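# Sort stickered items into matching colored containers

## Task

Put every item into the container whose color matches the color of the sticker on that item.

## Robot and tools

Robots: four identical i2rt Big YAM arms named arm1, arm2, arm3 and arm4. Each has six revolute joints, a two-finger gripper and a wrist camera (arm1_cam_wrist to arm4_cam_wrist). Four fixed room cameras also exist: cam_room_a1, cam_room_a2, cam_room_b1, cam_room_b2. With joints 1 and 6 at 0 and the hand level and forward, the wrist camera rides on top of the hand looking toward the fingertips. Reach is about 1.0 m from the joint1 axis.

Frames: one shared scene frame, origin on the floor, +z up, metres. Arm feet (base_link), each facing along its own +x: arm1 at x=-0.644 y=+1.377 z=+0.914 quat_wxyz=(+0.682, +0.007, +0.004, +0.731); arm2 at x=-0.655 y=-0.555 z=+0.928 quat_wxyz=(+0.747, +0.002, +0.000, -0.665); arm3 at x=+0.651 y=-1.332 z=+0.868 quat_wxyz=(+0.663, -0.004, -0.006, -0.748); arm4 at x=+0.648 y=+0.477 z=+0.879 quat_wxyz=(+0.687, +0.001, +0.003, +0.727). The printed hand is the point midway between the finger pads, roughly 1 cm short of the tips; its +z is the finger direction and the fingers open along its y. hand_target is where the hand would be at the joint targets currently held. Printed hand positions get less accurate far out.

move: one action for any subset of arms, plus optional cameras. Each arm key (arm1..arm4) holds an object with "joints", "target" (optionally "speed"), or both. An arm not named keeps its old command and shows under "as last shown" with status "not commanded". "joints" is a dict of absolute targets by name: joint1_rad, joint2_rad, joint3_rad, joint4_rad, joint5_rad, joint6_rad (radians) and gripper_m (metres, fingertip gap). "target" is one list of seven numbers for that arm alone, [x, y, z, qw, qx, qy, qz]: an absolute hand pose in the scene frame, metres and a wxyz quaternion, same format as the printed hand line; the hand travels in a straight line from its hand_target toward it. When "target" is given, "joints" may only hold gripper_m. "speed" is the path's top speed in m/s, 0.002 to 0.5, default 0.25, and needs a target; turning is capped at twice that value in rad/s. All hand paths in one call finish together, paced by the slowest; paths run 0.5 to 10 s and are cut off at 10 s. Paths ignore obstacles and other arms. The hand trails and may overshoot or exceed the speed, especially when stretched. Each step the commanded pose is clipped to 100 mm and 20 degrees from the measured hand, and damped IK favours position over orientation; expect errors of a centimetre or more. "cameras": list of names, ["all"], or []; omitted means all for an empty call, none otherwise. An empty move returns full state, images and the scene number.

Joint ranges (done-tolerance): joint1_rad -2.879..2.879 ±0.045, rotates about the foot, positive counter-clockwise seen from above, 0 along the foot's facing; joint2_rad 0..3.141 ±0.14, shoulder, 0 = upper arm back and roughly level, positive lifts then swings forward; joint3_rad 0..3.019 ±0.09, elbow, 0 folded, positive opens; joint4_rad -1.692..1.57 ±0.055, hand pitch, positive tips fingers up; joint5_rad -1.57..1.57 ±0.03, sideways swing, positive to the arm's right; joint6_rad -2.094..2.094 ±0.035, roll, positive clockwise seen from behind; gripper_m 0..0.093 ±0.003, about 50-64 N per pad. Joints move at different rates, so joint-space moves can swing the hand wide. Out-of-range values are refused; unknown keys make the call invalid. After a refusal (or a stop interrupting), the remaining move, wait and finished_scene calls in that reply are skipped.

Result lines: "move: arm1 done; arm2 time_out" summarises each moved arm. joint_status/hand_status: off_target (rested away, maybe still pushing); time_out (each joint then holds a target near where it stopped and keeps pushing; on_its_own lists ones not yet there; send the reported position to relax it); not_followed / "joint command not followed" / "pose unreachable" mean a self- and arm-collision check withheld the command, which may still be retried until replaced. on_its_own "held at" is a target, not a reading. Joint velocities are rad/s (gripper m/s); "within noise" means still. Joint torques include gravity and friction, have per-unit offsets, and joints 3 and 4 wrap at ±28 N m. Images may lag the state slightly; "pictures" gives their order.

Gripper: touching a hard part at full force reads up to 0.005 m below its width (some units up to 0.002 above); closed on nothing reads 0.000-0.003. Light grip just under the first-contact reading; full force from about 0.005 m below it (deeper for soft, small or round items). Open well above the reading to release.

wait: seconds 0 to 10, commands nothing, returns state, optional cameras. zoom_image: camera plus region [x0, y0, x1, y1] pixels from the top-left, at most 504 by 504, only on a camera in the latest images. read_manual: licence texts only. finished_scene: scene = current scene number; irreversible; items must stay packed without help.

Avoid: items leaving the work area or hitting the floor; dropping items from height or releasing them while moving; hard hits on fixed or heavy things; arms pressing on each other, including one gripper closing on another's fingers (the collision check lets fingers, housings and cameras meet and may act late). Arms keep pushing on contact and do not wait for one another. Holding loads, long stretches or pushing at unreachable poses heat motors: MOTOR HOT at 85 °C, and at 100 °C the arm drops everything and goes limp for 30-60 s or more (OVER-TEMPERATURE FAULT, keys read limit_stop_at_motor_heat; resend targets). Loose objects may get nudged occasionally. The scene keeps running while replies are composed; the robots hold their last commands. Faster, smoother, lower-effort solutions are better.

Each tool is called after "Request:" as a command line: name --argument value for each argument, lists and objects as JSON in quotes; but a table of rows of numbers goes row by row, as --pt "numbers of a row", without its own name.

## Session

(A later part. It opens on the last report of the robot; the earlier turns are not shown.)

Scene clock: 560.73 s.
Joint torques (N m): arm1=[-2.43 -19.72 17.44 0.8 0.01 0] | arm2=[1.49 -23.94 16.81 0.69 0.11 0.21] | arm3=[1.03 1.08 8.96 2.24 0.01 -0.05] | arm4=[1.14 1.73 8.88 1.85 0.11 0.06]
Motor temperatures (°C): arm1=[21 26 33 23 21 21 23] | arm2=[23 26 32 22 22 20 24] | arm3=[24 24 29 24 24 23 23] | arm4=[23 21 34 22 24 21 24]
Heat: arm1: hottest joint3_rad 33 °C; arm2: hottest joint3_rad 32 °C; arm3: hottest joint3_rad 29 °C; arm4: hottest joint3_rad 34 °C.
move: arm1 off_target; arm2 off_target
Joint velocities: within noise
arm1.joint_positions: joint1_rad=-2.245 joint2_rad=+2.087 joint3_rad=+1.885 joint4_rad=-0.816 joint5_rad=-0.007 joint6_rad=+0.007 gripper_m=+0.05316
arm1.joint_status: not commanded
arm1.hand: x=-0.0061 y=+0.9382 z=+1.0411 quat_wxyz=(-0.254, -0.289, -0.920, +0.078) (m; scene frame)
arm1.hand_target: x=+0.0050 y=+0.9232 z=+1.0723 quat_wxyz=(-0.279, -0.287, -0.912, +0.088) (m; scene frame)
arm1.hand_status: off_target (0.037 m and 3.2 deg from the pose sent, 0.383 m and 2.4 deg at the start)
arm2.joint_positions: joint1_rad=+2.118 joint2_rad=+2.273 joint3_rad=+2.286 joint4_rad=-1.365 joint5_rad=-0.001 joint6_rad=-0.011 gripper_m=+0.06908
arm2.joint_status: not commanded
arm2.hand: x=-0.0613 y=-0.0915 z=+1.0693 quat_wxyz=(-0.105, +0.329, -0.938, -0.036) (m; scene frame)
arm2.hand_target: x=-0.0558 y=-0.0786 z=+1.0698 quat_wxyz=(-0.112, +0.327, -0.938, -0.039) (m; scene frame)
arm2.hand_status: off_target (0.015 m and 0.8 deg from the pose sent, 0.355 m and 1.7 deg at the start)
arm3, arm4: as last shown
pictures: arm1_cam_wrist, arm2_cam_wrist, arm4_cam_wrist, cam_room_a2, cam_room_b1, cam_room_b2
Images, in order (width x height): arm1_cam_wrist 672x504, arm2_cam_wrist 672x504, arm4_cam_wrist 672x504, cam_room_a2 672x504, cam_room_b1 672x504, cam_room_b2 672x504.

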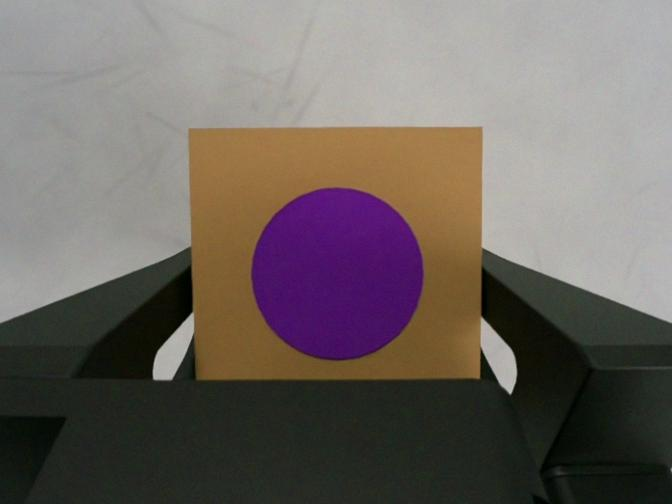

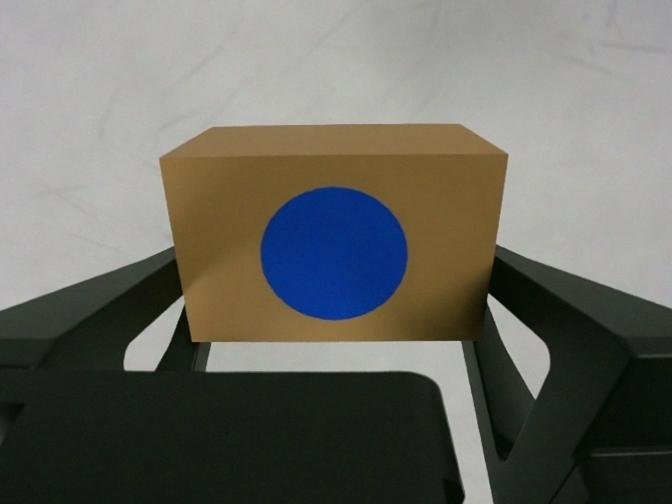

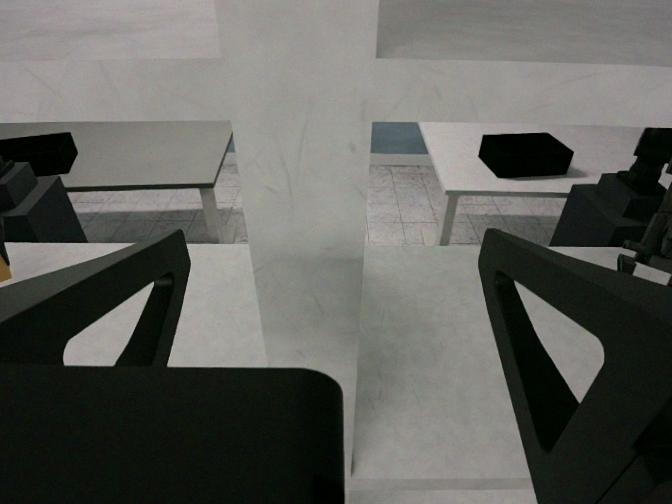

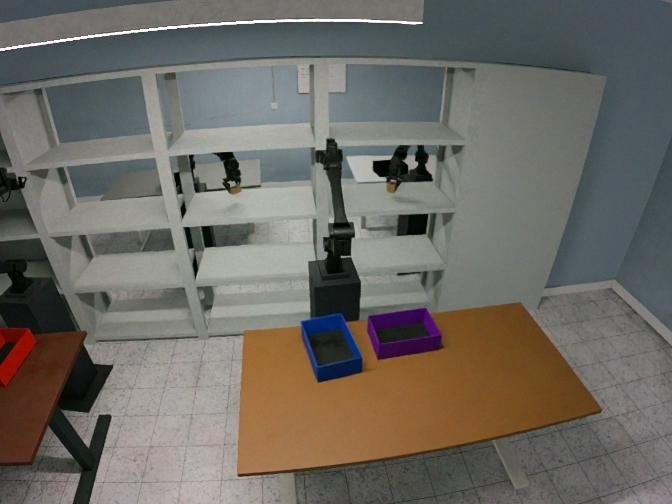

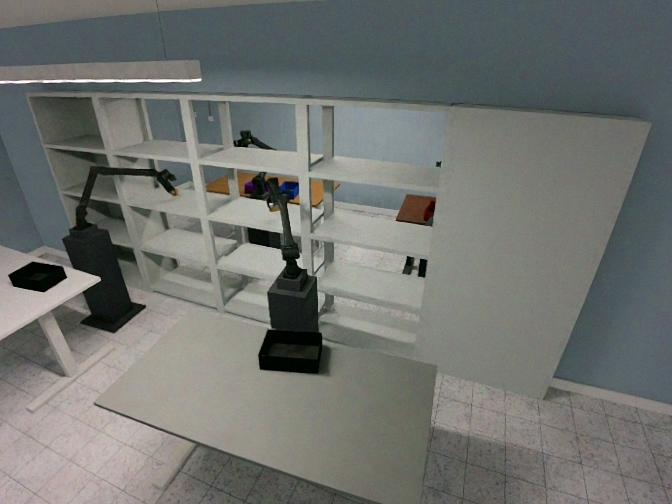

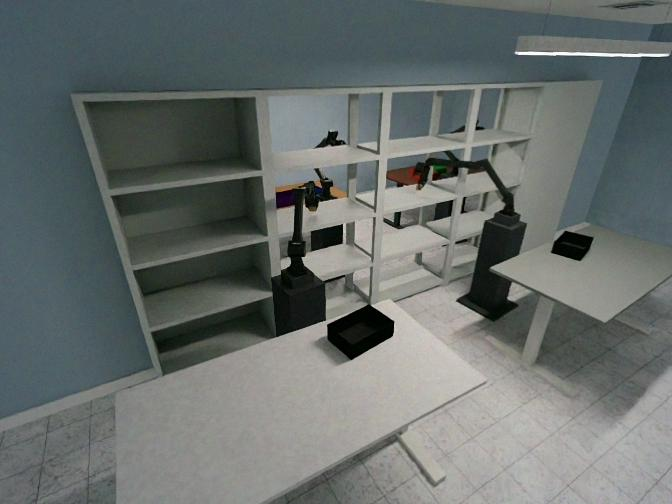

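Request:
move --arm1 '{"target": [0.007, 0.922, 1.044, 0.2789, 0.2868, 0.9123, -0.0877], "speed": 0.06}' --arm2 '{"target": [-0.053, -0.076, 1.03, 0.1110, -0.3266, 0.9379, 0.0386], "speed": 0.06}' --cameras '["arm4_cam_wrist", "cam_room_a2"]'

Request:
zoom_image --camera "cam_room_a2" --region '[180, 130, 460, 230]'

Scene clock: 568.47 s.
Joint torques (N m): arm1=[-2.2 -19.25 13.91 1.98 -0.01 -0.04] | arm2=[1.44 -23.82 10.5 1.94 0.13 0.22] | arm3=[0.97 1.03 8.94 2.28 0.02 -0.06] | arm4=[1.08 2.14 8.98 1.98 0.12 0.02]
Motor temperatures (°C): arm1=[21 26 34 23 21 21 23] | arm2=[23 26 34 22 22 20 24] | arm3=[24 24 29 24 24 23 23] | arm4=[23 21 34 22 24 21 24]
Heat: arm1: hottest joint3_rad 34 °C; arm2: hottest joint3_rad 34 °C; arm3: hottest joint3_rad 29 °C; arm4: hottest joint3_rad 34 °C.
move: arm1 off_target; arm2 off_target
Joint velocities: within noise
arm1.joint_positions: joint1_rad=-2.245 joint2_rad=+2.103 joint3_rad=+1.885 joint4_rad=-0.788 joint5_rad=-0.007 joint6_rad=+0.007 gripper_m=+0.05316
arm1.joint_status: not commanded
arm1.hand: x=-0.0015 y=+0.9349 z=+1.0332 quat_wxyz=(-0.260, -0.288, -0.918, +0.080) (m; scene frame)
arm1.hand_target: x=+0.0062 y=+0.9224 z=+1.0441 quat_wxyz=(-0.279, -0.287, -0.912, +0.088) (m; scene frame)
arm1.hand_status: off_target (0.019 m and 2.5 deg from the pose sent, 0.021 m and 3.2 deg at the start)
arm2.joint_positions: joint1_rad=+2.118 joint2_rad=+2.282 joint3_rad=+2.283 joint4_rad=-1.303 joint5_rad=-0.001 joint6_rad=-0.011 gripper_m=+0.06908
arm2.joint_status: not commanded
arm2.hand: x=-0.0500 y=-0.0826 z=+1.0654 quat_wxyz=(-0.128, +0.328, -0.935, -0.045) (m; scene frame)
arm2.hand_target: x=-0.0541 y=-0.0770 z=+1.0305 quat_wxyz=(-0.111, +0.327, -0.938, -0.038) (m; scene frame)
arm2.hand_status: off_target (0.036 m and 2.1 deg from the pose sent, 0.043 m and 0.8 deg at the start)
arm3, arm4: as last shown
pictures: arm4_cam_wrist, cam_room_a2
Images, in order (width x height): arm4_cam_wrist 672x504, cam_room_a2 672x504.

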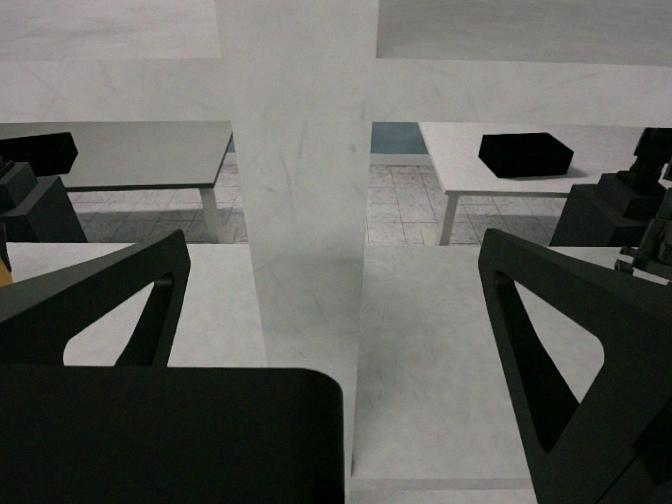

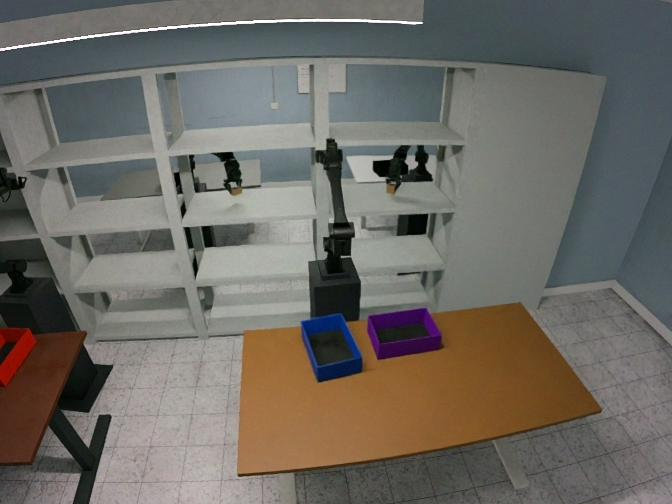

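Scaled by 1.800.

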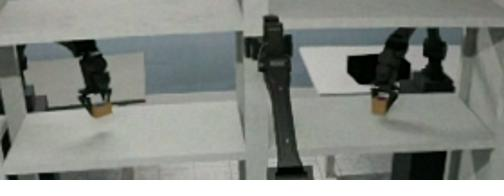

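Request:
move --cameras '["arm1_cam_wrist", "arm2_cam_wrist", "cam_room_a2", "cam_room_b2"]'

Request:
zoom_image --camera "cam_room_a2" --region '[200, 145, 270, 215]'

Request:
zoom_image --camera "cam_room_a2" --region '[360, 145, 430, 215]'

Scene clock: 580.60 s.
Joint torques (N m): arm1=[-2.61 -19.31 13.91 2.22 -0.03 -0.05] | arm2=[1.44 -23.88 10.51 1.92 0.13 0.21] | arm3=[0.85 1.08 8.95 2.25 0.02 -0.05] | arm4=[0.62 1.55 9.03 1.8 0.13 0.06]
Motor temperatures (°C): arm1=[21 27 35 23 21 21 23] | arm2=[23 26 33 22 22 20 25] | arm3=[24 24 29 24 24 23 23] | arm4=[22 21 34 22 24 21 24]
Heat: arm1: hottest joint3_rad 35 °C; arm2: hottest joint3_rad 33 °C; arm3: hottest joint3_rad 29 °C; arm4: hottest joint3_rad 34 °C.
Joint velocities: within noise
arm1.joint_positions: joint1_rad=-2.245 joint2_rad=+2.103 joint3_rad=+1.885 joint4_rad=-0.788 joint5_rad=-0.007 joint6_rad=+0.007 gripper_m=+0.05316
arm1.joint_status: not commanded
arm1.hand: x=-0.0015 y=+0.9349 z=+1.0332 quat_wxyz=(-0.260, -0.288, -0.918, +0.080) (m; scene frame)
arm1.hand_target: x=+0.0062 y=+0.9224 z=+1.0441 quat_wxyz=(-0.279, -0.287, -0.912, +0.088) (m; scene frame)
arm1.hand_status: off_target (0.019 m and 2.5 deg from the pose sent, 0.021 m and 3.2 deg at the start)
arm2.joint_positions: joint1_rad=+2.118 joint2_rad=+2.282 joint3_rad=+2.283 joint4_rad=-1.303 joint5_rad=-0.001 joint6_rad=-0.011 gripper_m=+0.06908
arm2.joint_status: not commanded
arm2.hand: x=-0.0500 y=-0.0826 z=+1.0654 quat_wxyz=(-0.128, +0.328, -0.935, -0.045) (m; scene frame)
arm2.hand_target: x=-0.0541 y=-0.0770 z=+1.0305 quat_wxyz=(-0.111, +0.327, -0.938, -0.038) (m; scene frame)
arm2.hand_status: off_target (0.036 m and 2.1 deg from the pose sent, 0.043 m and 0.8 deg at the start)
arm3.joint_positions: joint1_rad=-1.494 joint2_rad=+0.498 joint3_rad=+1.001 joint4_rad=-0.512 joint5_rad=+0.001 joint6_rad=-0.004 gripper_m=+0.09398
arm3.joint_status: not commanded
arm3.hand: x=+0.3461 y=-1.3100 z=+1.4196 quat_wxyz=(+0.012, -0.711, +0.019, +0.703) (m; scene frame)
arm3.hand_target: x=+0.3454 y=-1.3081 z=+1.4218 quat_wxyz=(+0.014, -0.707, +0.022, +0.706) (m; scene frame)
arm3.hand_status: not commanded
arm4.joint_positions: joint1_rad=+1.499 joint2_rad=+0.492 joint3_rad=+0.998 joint4_rad=-0.514 joint5_rad=+0.001 joint6_rad=-0.013 gripper_m=+0.09402
arm4.joint_status: not commanded
arm4.hand: x=+0.3480 y=+0.4845 z=+1.4327 quat_wxyz=(-0.009, +0.708, -0.002, -0.706) (m; scene frame)
arm4.hand_target: x=+0.3451 y=+0.4844 z=+1.4352 quat_wxyz=(-0.009, +0.705, -0.003, -0.709) (m; scene frame)
arm4.hand_status: not commanded
pictures: arm1_cam_wrist, arm2_cam_wrist, cam_room_a2, cam_room_b2
Images, in order (width x height): arm1_cam_wrist 672x504, arm2_cam_wrist 672x504, cam_room_a2 672x504, cam_room_b2 672x504.

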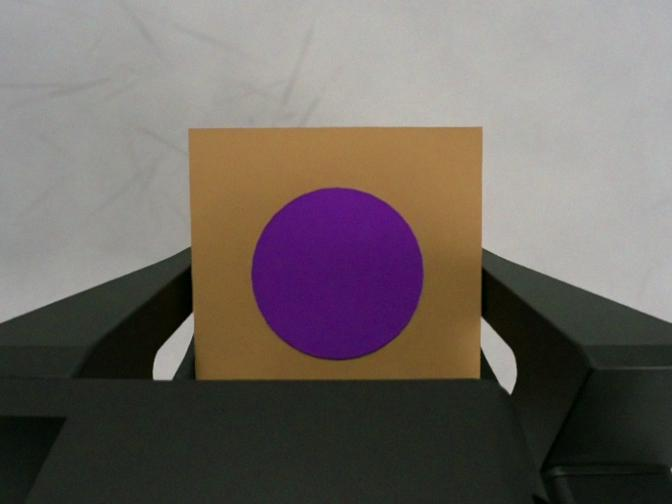

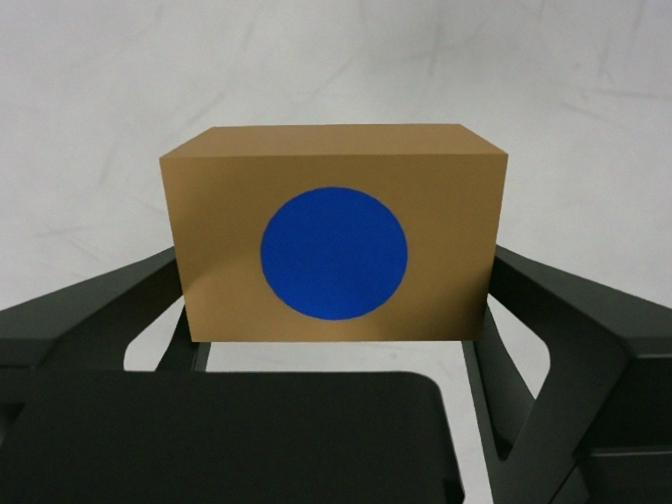

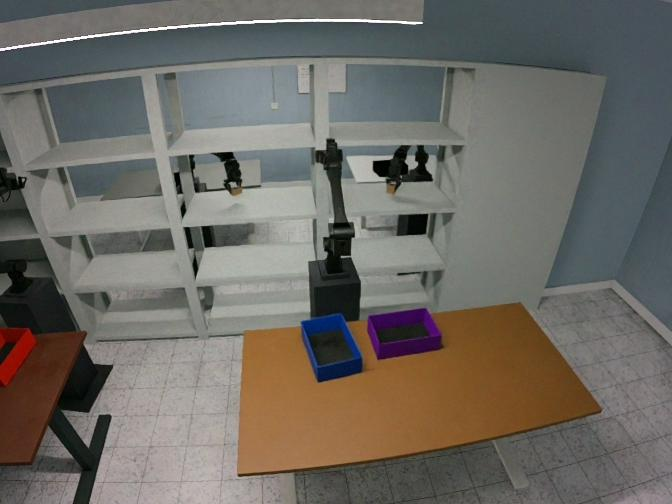

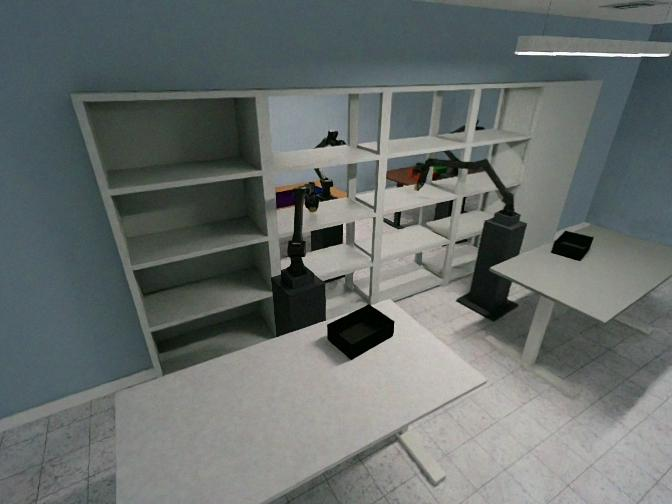

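Scaled by 7.200.

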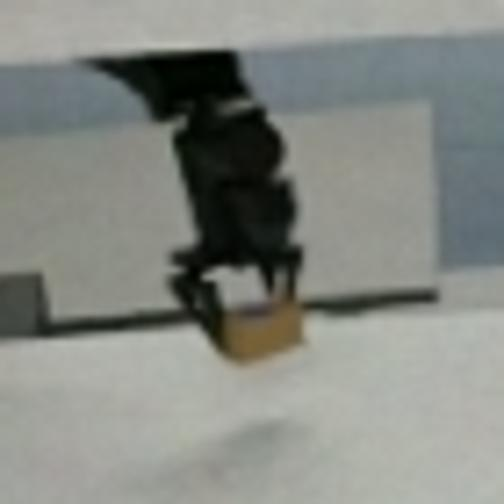

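Scaled by 7.200.

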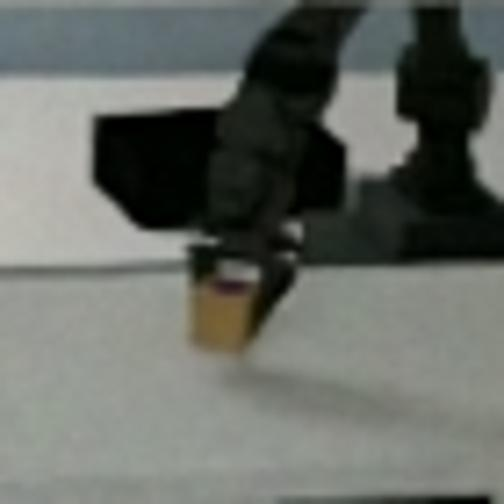

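Request:
move --arm1 '{"target": [0.007, 0.922, 1.015, 0.2789, 0.2868, 0.9123, -0.0877], "speed": 0.1}' --arm2 '{"target": [-0.053, -0.076, 1.005, 0.1110, -0.3266, 0.9379, 0.0386], "speed": 0.1}' --cameras '["cam_room_a2"]'

Request:
zoom_image --camera "cam_room_a2" --region '[200, 145, 270, 215]'

Request:
zoom_image --camera "cam_room_a2" --region '[360, 145, 430, 215]'

Scene clock: 593.60 s.
Joint torques (N m): arm1=[-2.84 -19.43 11.7 2.22 0.02 0] | arm2=[1.44 -24 10.55 1.96 0.12 0.21] | arm3=[0.85 1.08 8.98 2.28 0.02 -0.05] | arm4=[0.97 1.9 8.95 1.94 0.12 0.07]
Motor temperatures (°C): arm1=[21 28 36 23 21 21 23] | arm2=[23 27 33 22 22 20 25] | arm3=[24 24 29 24 24 23 23] | arm4=[22 21 34 22 24 21 24]
Heat: arm1: hottest joint3_rad 36 °C; arm2: hottest joint3_rad 33 °C; arm3: hottest joint3_rad 29 °C; arm4: hottest joint3_rad 34 °C.
move: arm1 done; arm2 off_target
Joint velocities: within noise
arm1.joint_positions: joint1_rad=-2.245 joint2_rad=+2.129 joint3_rad=+1.868 joint4_rad=-0.726 joint5_rad=-0.007 joint6_rad=+0.007 gripper_m=+0.05316
arm1.joint_status: not commanded
arm1.hand: x=+0.0044 y=+0.9307 z=+1.0130 quat_wxyz=(-0.268, -0.287, -0.916, +0.083) (m; scene frame)
arm1.hand_target: x=+0.0066 y=+0.9221 z=+1.0149 quat_wxyz=(-0.279, -0.287, -0.912, +0.088) (m; scene frame)
arm1.hand_status: done (0.009 m and 1.4 deg from the pose sent, 0.024 m and 2.5 deg at the start)
arm2.joint_positions: joint1_rad=+2.118 joint2_rad=+2.291 joint3_rad=+2.231 joint4_rad=-1.244 joint5_rad=-0.001 joint6_rad=-0.011 gripper_m=+0.06908
arm2.joint_status: not commanded
arm2.hand: x=-0.0492 y=-0.0820 z=+1.0390 quat_wxyz=(-0.127, +0.328, -0.935, -0.044) (m; scene frame)
arm2.hand_target: x=-0.0540 y=-0.0769 z=+1.0055 quat_wxyz=(-0.111, +0.327, -0.938, -0.038) (m; scene frame)
arm2.hand_status: off_target (0.035 m and 2.0 deg from the pose sent, 0.061 m and 2.2 deg at the start)
arm3, arm4: as last shown
pictures: cam_room_a2
Images, in order (width x height): cam_room_a2 672x504.

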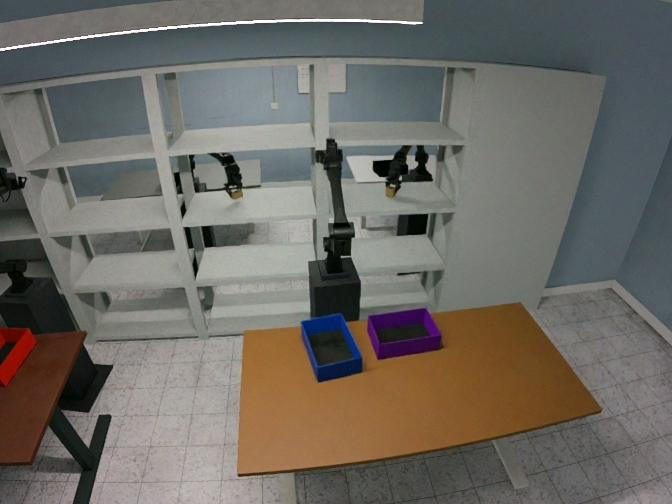

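Scaled by 7.200.

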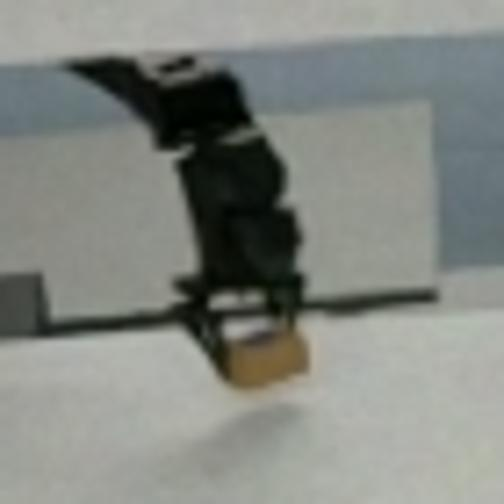

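Scaled by 7.200.

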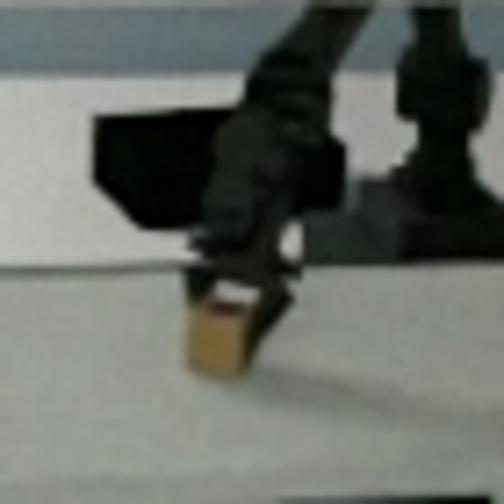

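Request:
move --arm1 '{"target": [0.007, 0.922, 1.003, 0.2789, 0.2868, 0.9123, -0.0877], "speed": 0.1}' --arm2 '{"target": [-0.055, -0.076, 0.985, 0.1110, -0.3266, 0.9379, 0.0386], "speed": 0.1}' --cameras '["cam_room_a2"]'

Request:
zoom_image --camera "cam_room_a2" --region '[200, 145, 270, 215]'

Request:
zoom_image --camera "cam_room_a2" --region '[360, 145, 430, 215]'

Scene clock: 604.57 s.
Joint torques (N m): arm1=[-2.49 -19.08 11.54 2.1 0.02 -0.02] | arm2=[1.44 -23.88 10.43 1.96 0.13 0.2] | arm3=[0.97 1.14 8.99 2.25 0.02 -0.04] | arm4=[0.97 1.9 8.98 2 0.15 0.06]
Motor temperatures (°C): arm1=[21 28 36 23 21 21 23] | arm2=[23 27 32 22 22 20 25] | arm3=[24 24 29 24 24 23 23] | arm4=[22 21 34 22 24 21 24]
Heat: arm1: hottest joint3_rad 36 °C; arm2: hottest joint3_rad 32 °C; arm3: hottest joint3_rad 29 °C; arm4: hottest joint3_rad 34 °C.
move: arm1 done; arm2 off_target
Joint velocities: within noise
arm1.joint_positions: joint1_rad=-2.245 joint2_rad=+2.131 joint3_rad=+1.855 joint4_rad=-0.699 joint5_rad=-0.007 joint6_rad=+0.007 gripper_m=+0.05316
arm1.joint_status: not commanded
arm1.hand: x=+0.0058 y=+0.9297 z=+1.0088 quat_wxyz=(-0.274, -0.287, -0.914, +0.085) (m; scene frame)
arm1.hand_target: x=+0.0068 y=+0.9220 z=+1.0031 quat_wxyz=(-0.279, -0.287, -0.912, +0.088) (m; scene frame)
arm1.hand_status: done (0.010 m and 0.7 deg from the pose sent, 0.014 m and 1.4 deg at the start)
arm2.joint_positions: joint1_rad=+2.119 joint2_rad=+2.293 joint3_rad=+2.186 joint4_rad=-1.195 joint5_rad=+0.000 joint6_rad=-0.010 gripper_m=+0.06908
arm2.joint_status: not commanded
arm2.hand: x=-0.0501 y=-0.0813 z=+1.0203 quat_wxyz=(-0.128, +0.328, -0.935, -0.045) (m; scene frame)
arm2.hand_target: x=-0.0561 y=-0.0770 z=+0.9856 quat_wxyz=(-0.111, +0.327, -0.938, -0.038) (m; scene frame)
arm2.hand_status: off_target (0.036 m and 2.1 deg from the pose sent, 0.055 m and 2.0 deg at the start)
arm3, arm4: as last shown
pictures: cam_room_a2
Images, in order (width x height): cam_room_a2 672x504.

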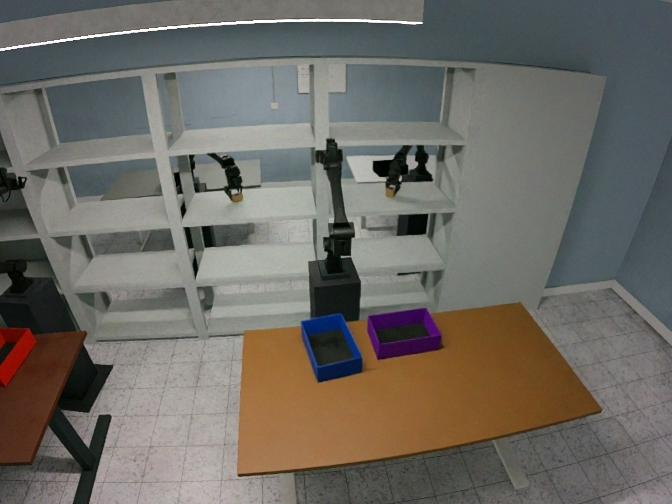

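Scaled by 7.200.

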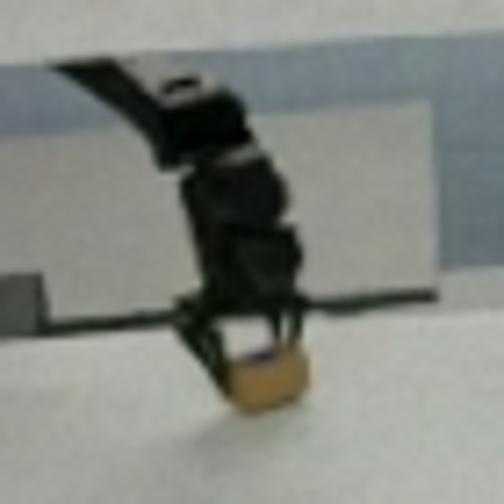

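Scaled by 7.200.

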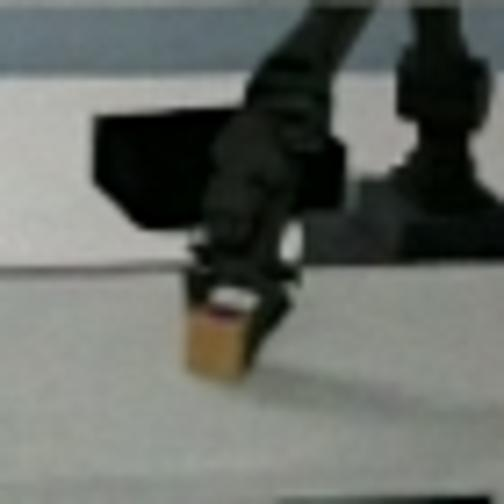

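Request:
move --arm1 '{"target": [0.007, 0.922, 0.992, 0.2789, 0.2868, 0.9123, -0.0877], "speed": 0.1}' --arm2 '{"target": [-0.057, -0.076, 0.970, 0.1110, -0.3266, 0.9379, 0.0386], "speed": 0.1}' --cameras '["cam_room_a2"]'

Request:
zoom_image --camera "cam_room_a2" --region '[200, 145, 270, 215]'

Request:
zoom_image --camera "cam_room_a2" --region '[360, 145, 430, 215]'

Scene clock: 612.27 s.
Joint torques (N m): arm1=[-1.9 -18.67 10.63 2.1 0 0.01] | arm2=[1.61 -23.59 9.35 2.09 0.13 0.2] | arm3=[0.91 1.14 8.95 2.22 0.01 -0.06] | arm4=[1.38 2.08 8.96 1.87 0.11 0.06]
Motor temperatures (°C): arm1=[21 28 36 23 21 21 23] | arm2=[23 28 32 22 22 20 25] | arm3=[24 24 29 24 24 23 23] | arm4=[22 21 34 22 24 21 24]
Heat: arm1: hottest joint3_rad 36 °C; arm2: hottest joint3_rad 32 °C; arm3: hottest joint3_rad 29 °C; arm4: hottest joint3_rad 34 °C.
move: arm1 off_target; arm2 off_target
Joint velocities: within noise
arm1.joint_positions: joint1_rad=-2.245 joint2_rad=+2.131 joint3_rad=+1.849 joint4_rad=-0.674 joint5_rad=-0.007 joint6_rad=+0.007 gripper_m=+0.05316
arm1.joint_status: not commanded
arm1.hand: x=+0.0082 y=+0.9281 z=+1.0084 quat_wxyz=(-0.282, -0.286, -0.912, +0.087) (m; scene frame)
arm1.hand_target: x=+0.0065 y=+0.9222 z=+0.9921 quat_wxyz=(-0.279, -0.287, -0.912, +0.088) (m; scene frame)
arm1.hand_status: off_target (0.018 m and 0.4 deg from the pose sent, 0.019 m and 0.7 deg at the start)
arm2.joint_positions: joint1_rad=+2.120 joint2_rad=+2.293 joint3_rad=+2.165 joint4_rad=-1.161 joint5_rad=+0.000 joint6_rad=-0.008 gripper_m=+0.06908
arm2.joint_status: not commanded
arm2.hand: x=-0.0486 y=-0.0799 z=+1.0131 quat_wxyz=(-0.134, +0.327, -0.934, -0.046) (m; scene frame)
arm2.hand_target: x=-0.0584 y=-0.0774 z=+0.9709 quat_wxyz=(-0.111, +0.327, -0.938, -0.038) (m; scene frame)
arm2.hand_status: off_target (0.044 m and 2.8 deg from the pose sent, 0.051 m and 2.1 deg at the start)
arm3, arm4: as last shown
pictures: cam_room_a2
Images, in order (width x height): cam_room_a2 672x504.

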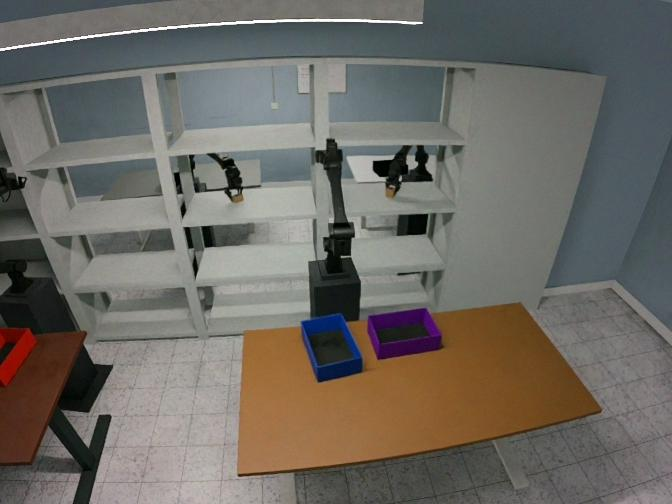

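Scaled by 7.200.

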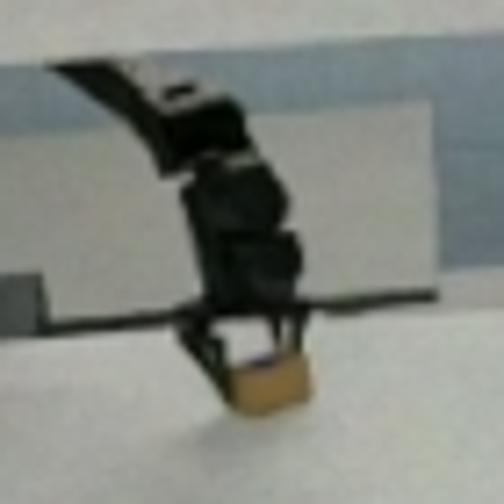

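Scaled by 7.200.

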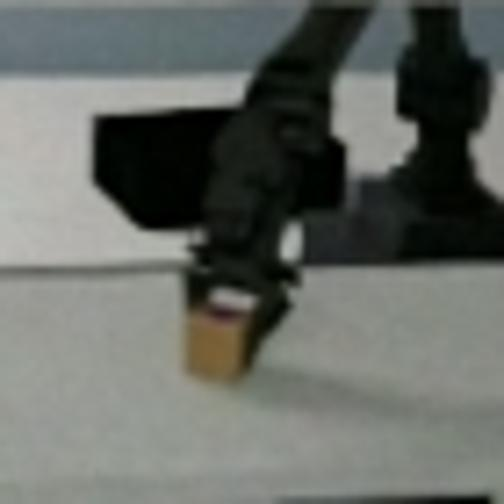

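Request:
move --arm1 '{"target": [0.002, 0.926, 1.008, 0.2789, 0.2868, 0.9123, -0.0877], "joints": {"gripper_m": 0.093}, "speed": 0.05}' --arm2 '{"target": [-0.057, -0.078, 1.005, 0.1110, -0.3266, 0.9379, 0.0386], "joints": {"gripper_m": 0.093}, "speed": 0.05}' --cameras '["cam_room_a2", "arm1_cam_wrist", "arm2_cam_wrist"]'

Request:
zoom_image --camera "cam_room_a2" --region '[200, 145, 270, 215]'

Request:
zoom_image --camera "cam_room_a2" --region '[360, 145, 430, 215]'

Scene clock: 627.73 s.
Joint torques (N m): arm1=[-2.84 -20.66 10.63 1.24 0.04 -0.01] | arm2=[1.14 -25.35 14.41 0.25 0.03 0.17] | arm3=[0.79 0.97 8.98 2.24 0.01 -0.06] | arm4=[0.62 1.96 9.07 1.92 0.12 0.06]
Motor temperatures (°C): arm1=[21 28 36 23 21 21 23] | arm2=[23 29 32 22 22 20 25] | arm3=[24 24 30 24 24 23 23] | arm4=[22 21 34 22 24 21 24]
Heat: arm1: hottest joint3_rad 36 °C; arm2: hottest joint3_rad 32 °C; arm3: hottest joint3_rad 30 °C; arm4: hottest joint3_rad 34 °C.
move: arm1 done; arm2 done
Joint velocities: within noise
arm1.joint_positions: joint1_rad=-2.245 joint2_rad=+2.131 joint3_rad=+1.839 joint4_rad=-0.674 joint5_rad=-0.007 joint6_rad=+0.007 gripper_m=+0.09296
arm1.joint_status: all done
arm1.hand: x=+0.0058 y=+0.9297 z=+1.0037 quat_wxyz=(-0.278, -0.286, -0.913, +0.086) (m; scene frame)
arm1.hand_target: x=+0.0020 y=+0.9259 z=+1.0079 quat_wxyz=(-0.279, -0.287, -0.912, +0.088) (m; scene frame)
arm1.hand_status: done (0.007 m and 0.3 deg from the pose sent, 0.007 m and 0.4 deg at the start)
arm2.joint_positions: joint1_rad=+2.121 joint2_rad=+2.293 joint3_rad=+2.158 joint4_rad=-1.190 joint5_rad=+0.002 joint6_rad=-0.007 gripper_m=+0.09292
arm2.joint_status: all done
arm2.hand: x=-0.0564 y=-0.0848 z=+1.0079 quat_wxyz=(-0.117, +0.328, -0.937, -0.040) (m; scene frame)
arm2.hand_target: x=-0.0572 y=-0.0783 z=+1.0048 quat_wxyz=(-0.112, +0.326, -0.938, -0.039) (m; scene frame)
arm2.hand_status: done (0.007 m and 0.7 deg from the pose sent, 0.012 m and 2.9 deg at the start)
arm3, arm4: as last shown
pictures: arm1_cam_wrist, arm2_cam_wrist, cam_room_a2
Images, in order (width x height): arm1_cam_wrist 672x504, arm2_cam_wrist 672x504, cam_room_a2 672x504.

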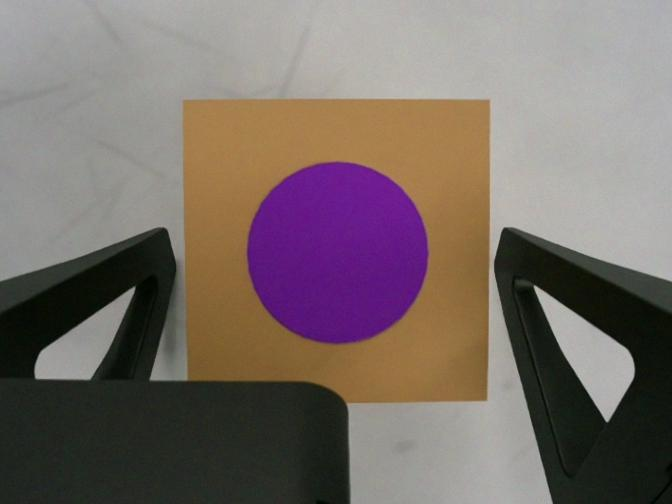

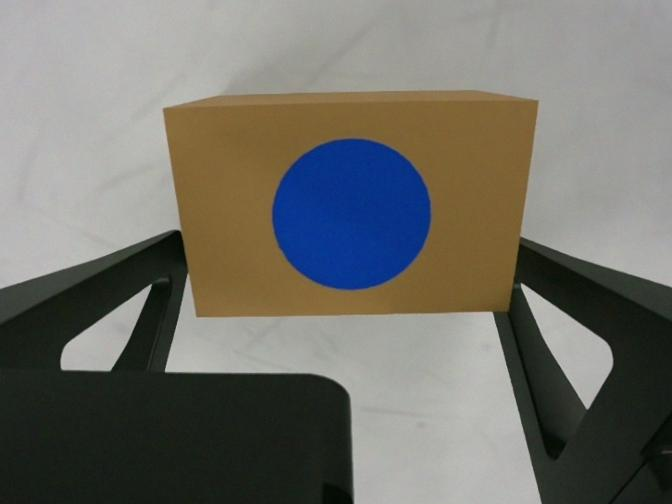

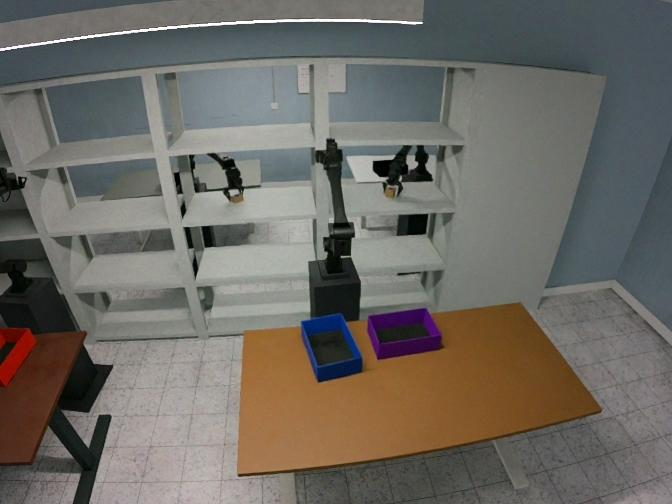

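Scaled by 7.200.

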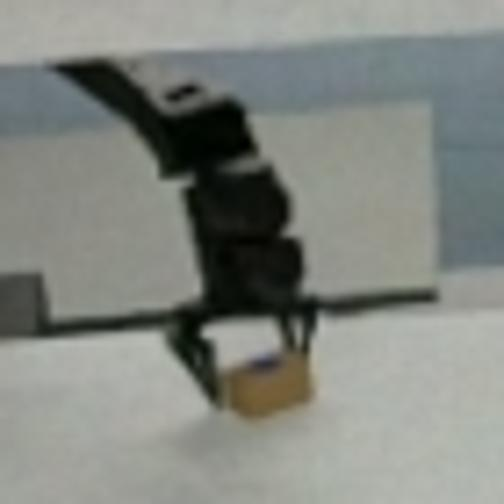

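Scaled by 7.200.

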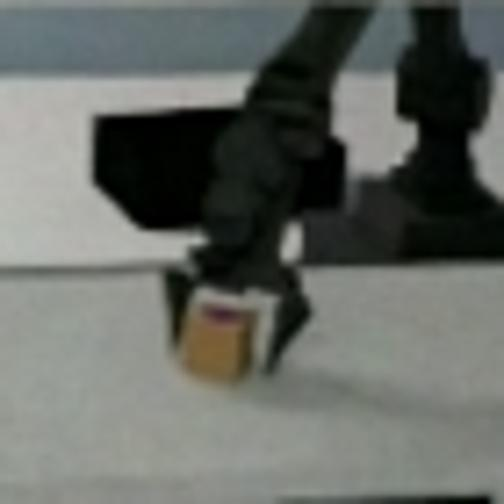

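Request:
move --arm1 '{"target": [-0.096, 0.995, 1.045, 0.2789, 0.2868, 0.9123, -0.0877], "speed": 0.15}' --arm2 '{"target": [-0.151, -0.1525, 1.04, 0.1110, -0.3266, 0.9379, 0.0386], "speed": 0.15}' --cameras '["arm1_cam_wrist", "arm2_cam_wrist"]'

Request:
move --arm1 '{"target": [-0.30, 1.137, 1.065, 0.2789, 0.2868, 0.9123, -0.0877], "speed": 0.3}' --arm2 '{"target": [-0.326, -0.294, 1.06, 0.1110, -0.3266, 0.9379, 0.0386], "speed": 0.3}' --cameras '["arm1_cam_wrist", "arm2_cam_wrist", "cam_room_a2"]'

Scene clock: 636.87 s.
Joint torques (N m): arm1=[-2.55 -16.56 10.81 1.96 0.01 -0.03] | arm2=[1.38 -22.3 9.73 1.81 0.02 0.2] | arm3=[0.67 0.97 8.96 2.24 0.02 -0.05] | arm4=[0.21 2.2 8.96 1.95 0.14 0.05]
Motor temperatures (°C): arm1=[21 28 36 23 21 21 23] | arm2=[23 30 32 22 22 20 24] | arm3=[24 24 30 24 24 23 23] | arm4=[22 21 34 22 24 21 24]
Heat: arm1: hottest joint3_rad 36 °C; arm2: hottest joint3_rad 32 °C; arm3: hottest joint3_rad 30 °C; arm4: hottest joint3_rad 34 °C.
move: arm1 off_target; arm2 done
Joint velocities: within noise
arm1.joint_positions: joint1_rad=-2.245 joint2_rad=+1.802 joint3_rad=+1.405 joint4_rad=-0.602 joint5_rad=-0.007 joint6_rad=+0.007 gripper_m=+0.09296
arm1.joint_status: not commanded
arm1.hand: x=-0.0976 y=+1.0014 z=+1.0315 quat_wxyz=(-0.263, -0.288, -0.917, +0.081) (m; scene frame)
arm1.hand_target: x=-0.0962 y=+0.9950 z=+1.0450 quat_wxyz=(-0.279, -0.287, -0.912, +0.088) (m; scene frame)
arm1.hand_status: off_target (0.015 m and 2.1 deg from the pose sent, 0.128 m and 0.3 deg at the start)
arm2.joint_positions: joint1_rad=+2.121 joint2_rad=+1.943 joint3_rad=+1.671 joint4_rad=-1.068 joint5_rad=+0.002 joint6_rad=-0.007 gripper_m=+0.09292
arm2.joint_status: not commanded
arm2.hand: x=-0.1462 y=-0.1556 z=+1.0451 quat_wxyz=(-0.111, +0.328, -0.937, -0.038) (m; scene frame)
arm2.hand_target: x=-0.1510 y=-0.1526 z=+1.0400 quat_wxyz=(-0.111, +0.326, -0.938, -0.039) (m; scene frame)
arm2.hand_status: done (0.008 m and 0.2 deg from the pose sent, 0.121 m and 0.8 deg at the start)
arm3, arm4: as last shown
pictures: arm1_cam_wrist, arm2_cam_wrist
Images, in order (width x height): arm1_cam_wrist 672x504, arm2_cam_wrist 672x504.

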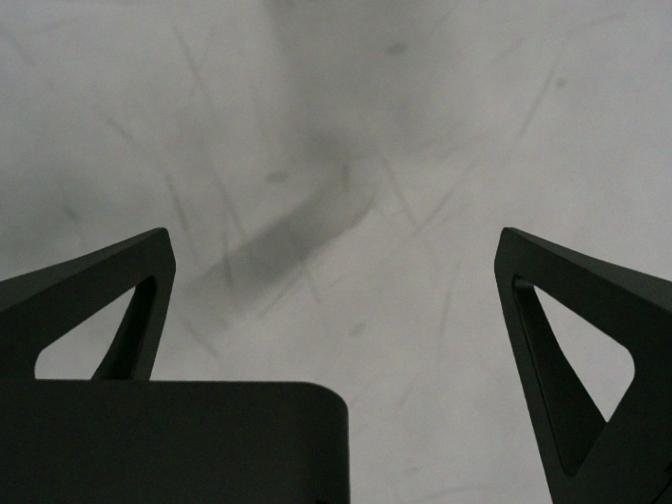

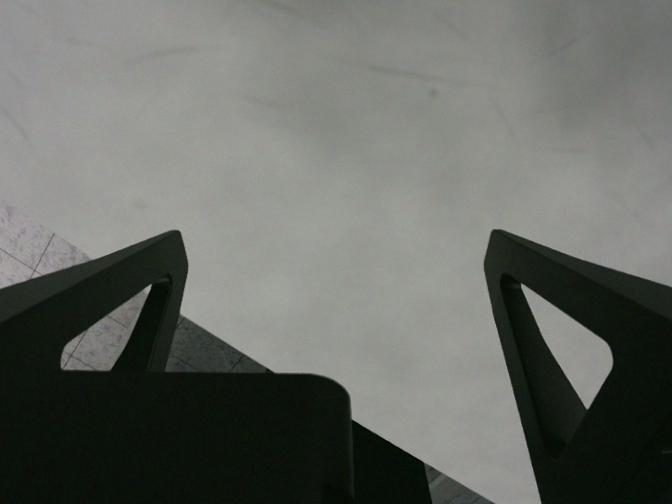

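Scene clock: 638.37 s.
Joint torques (N m): arm1=[-2.73 -5.6 11.29 0.92 -0.07 -0.02] | arm2=[1.2 -11.87 9.95 1.48 0 0.16] | arm3=[0.85 1.14 8.95 2.22 0.01 -0.05] | arm4=[0.91 1.79 8.99 1.92 0.15 0.07]
Motor temperatures (°C): arm1=[21 28 35 23 21 21 23] | arm2=[23 30 32 22 22 20 24] | arm3=[24 24 30 24 24 23 23] | arm4=[22 21 34 22 24 21 24]
Heat: arm1: hottest joint3_rad 35 °C; arm2: hottest joint3_rad 32 °C; arm3: hottest joint3_rad 30 °C; arm4: hottest joint3_rad 34 °C.
move: arm1 done; arm2 done
Joint velocities: within noise
arm1.joint_positions: joint1_rad=-2.245 joint2_rad=+1.126 joint3_rad=+0.740 joint4_rad=-0.576 joint5_rad=-0.007 joint6_rad=+0.007 gripper_m=+0.09296
arm1.joint_status: not commanded
arm1.hand: x=-0.2988 y=+1.1409 z=+1.0622 quat_wxyz=(-0.280, -0.286, -0.912, +0.086) (m; scene frame)
arm1.hand_target: x=-0.3001 y=+1.1370 z=+1.0649 quat_wxyz=(-0.279, -0.287, -0.912, +0.088) (m; scene frame)
arm1.hand_status: done (0.005 m and 0.2 deg from the pose sent, 0.246 m and 2.1 deg at the start)
arm2.joint_positions: joint1_rad=+2.121 joint2_rad=+1.359 joint3_rad=+0.987 joint4_rad=-0.961 joint5_rad=+0.002 joint6_rad=-0.007 gripper_m=+0.09292
arm2.joint_status: not commanded
arm2.hand: x=-0.3227 y=-0.2947 z=+1.0646 quat_wxyz=(-0.114, +0.328, -0.937, -0.039) (m; scene frame)
arm2.hand_target: x=-0.3260 y=-0.2942 z=+1.0599 quat_wxyz=(-0.111, +0.326, -0.938, -0.038) (m; scene frame)
arm2.hand_status: done (0.006 m and 0.4 deg from the pose sent, 0.227 m and 0.2 deg at the start)
arm3, arm4: as last shown
pictures: arm1_cam_wrist, arm2_cam_wrist, cam_room_a2
Images, in order (width x height): arm1_cam_wrist 672x504, arm2_cam_wrist 672x504, cam_room_a2 672x504.

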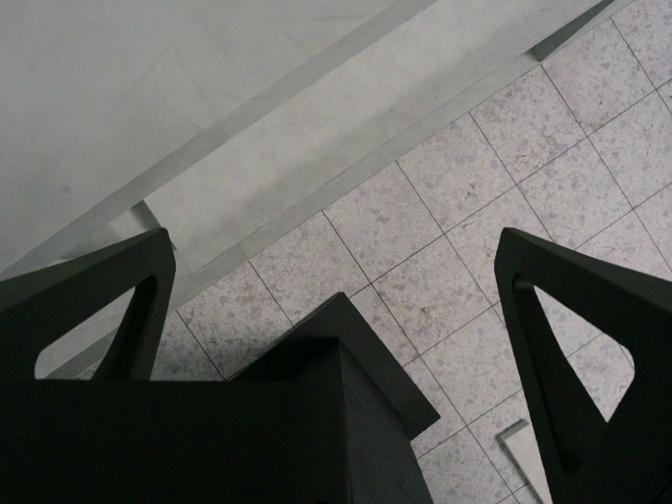

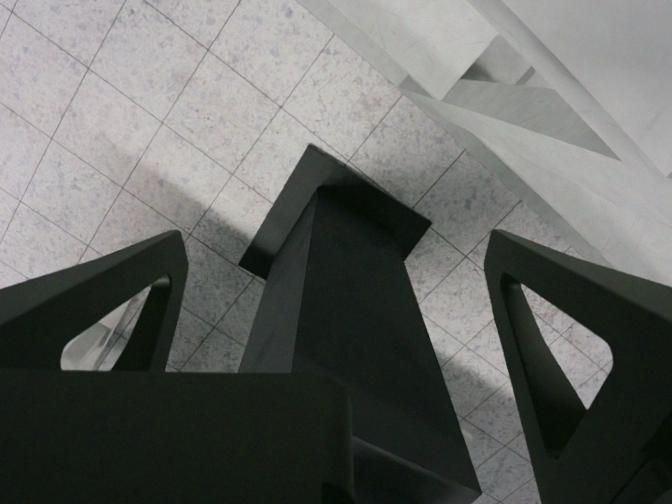

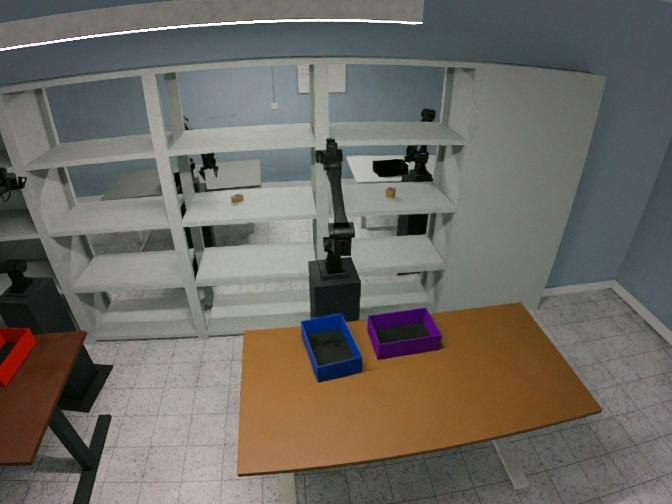

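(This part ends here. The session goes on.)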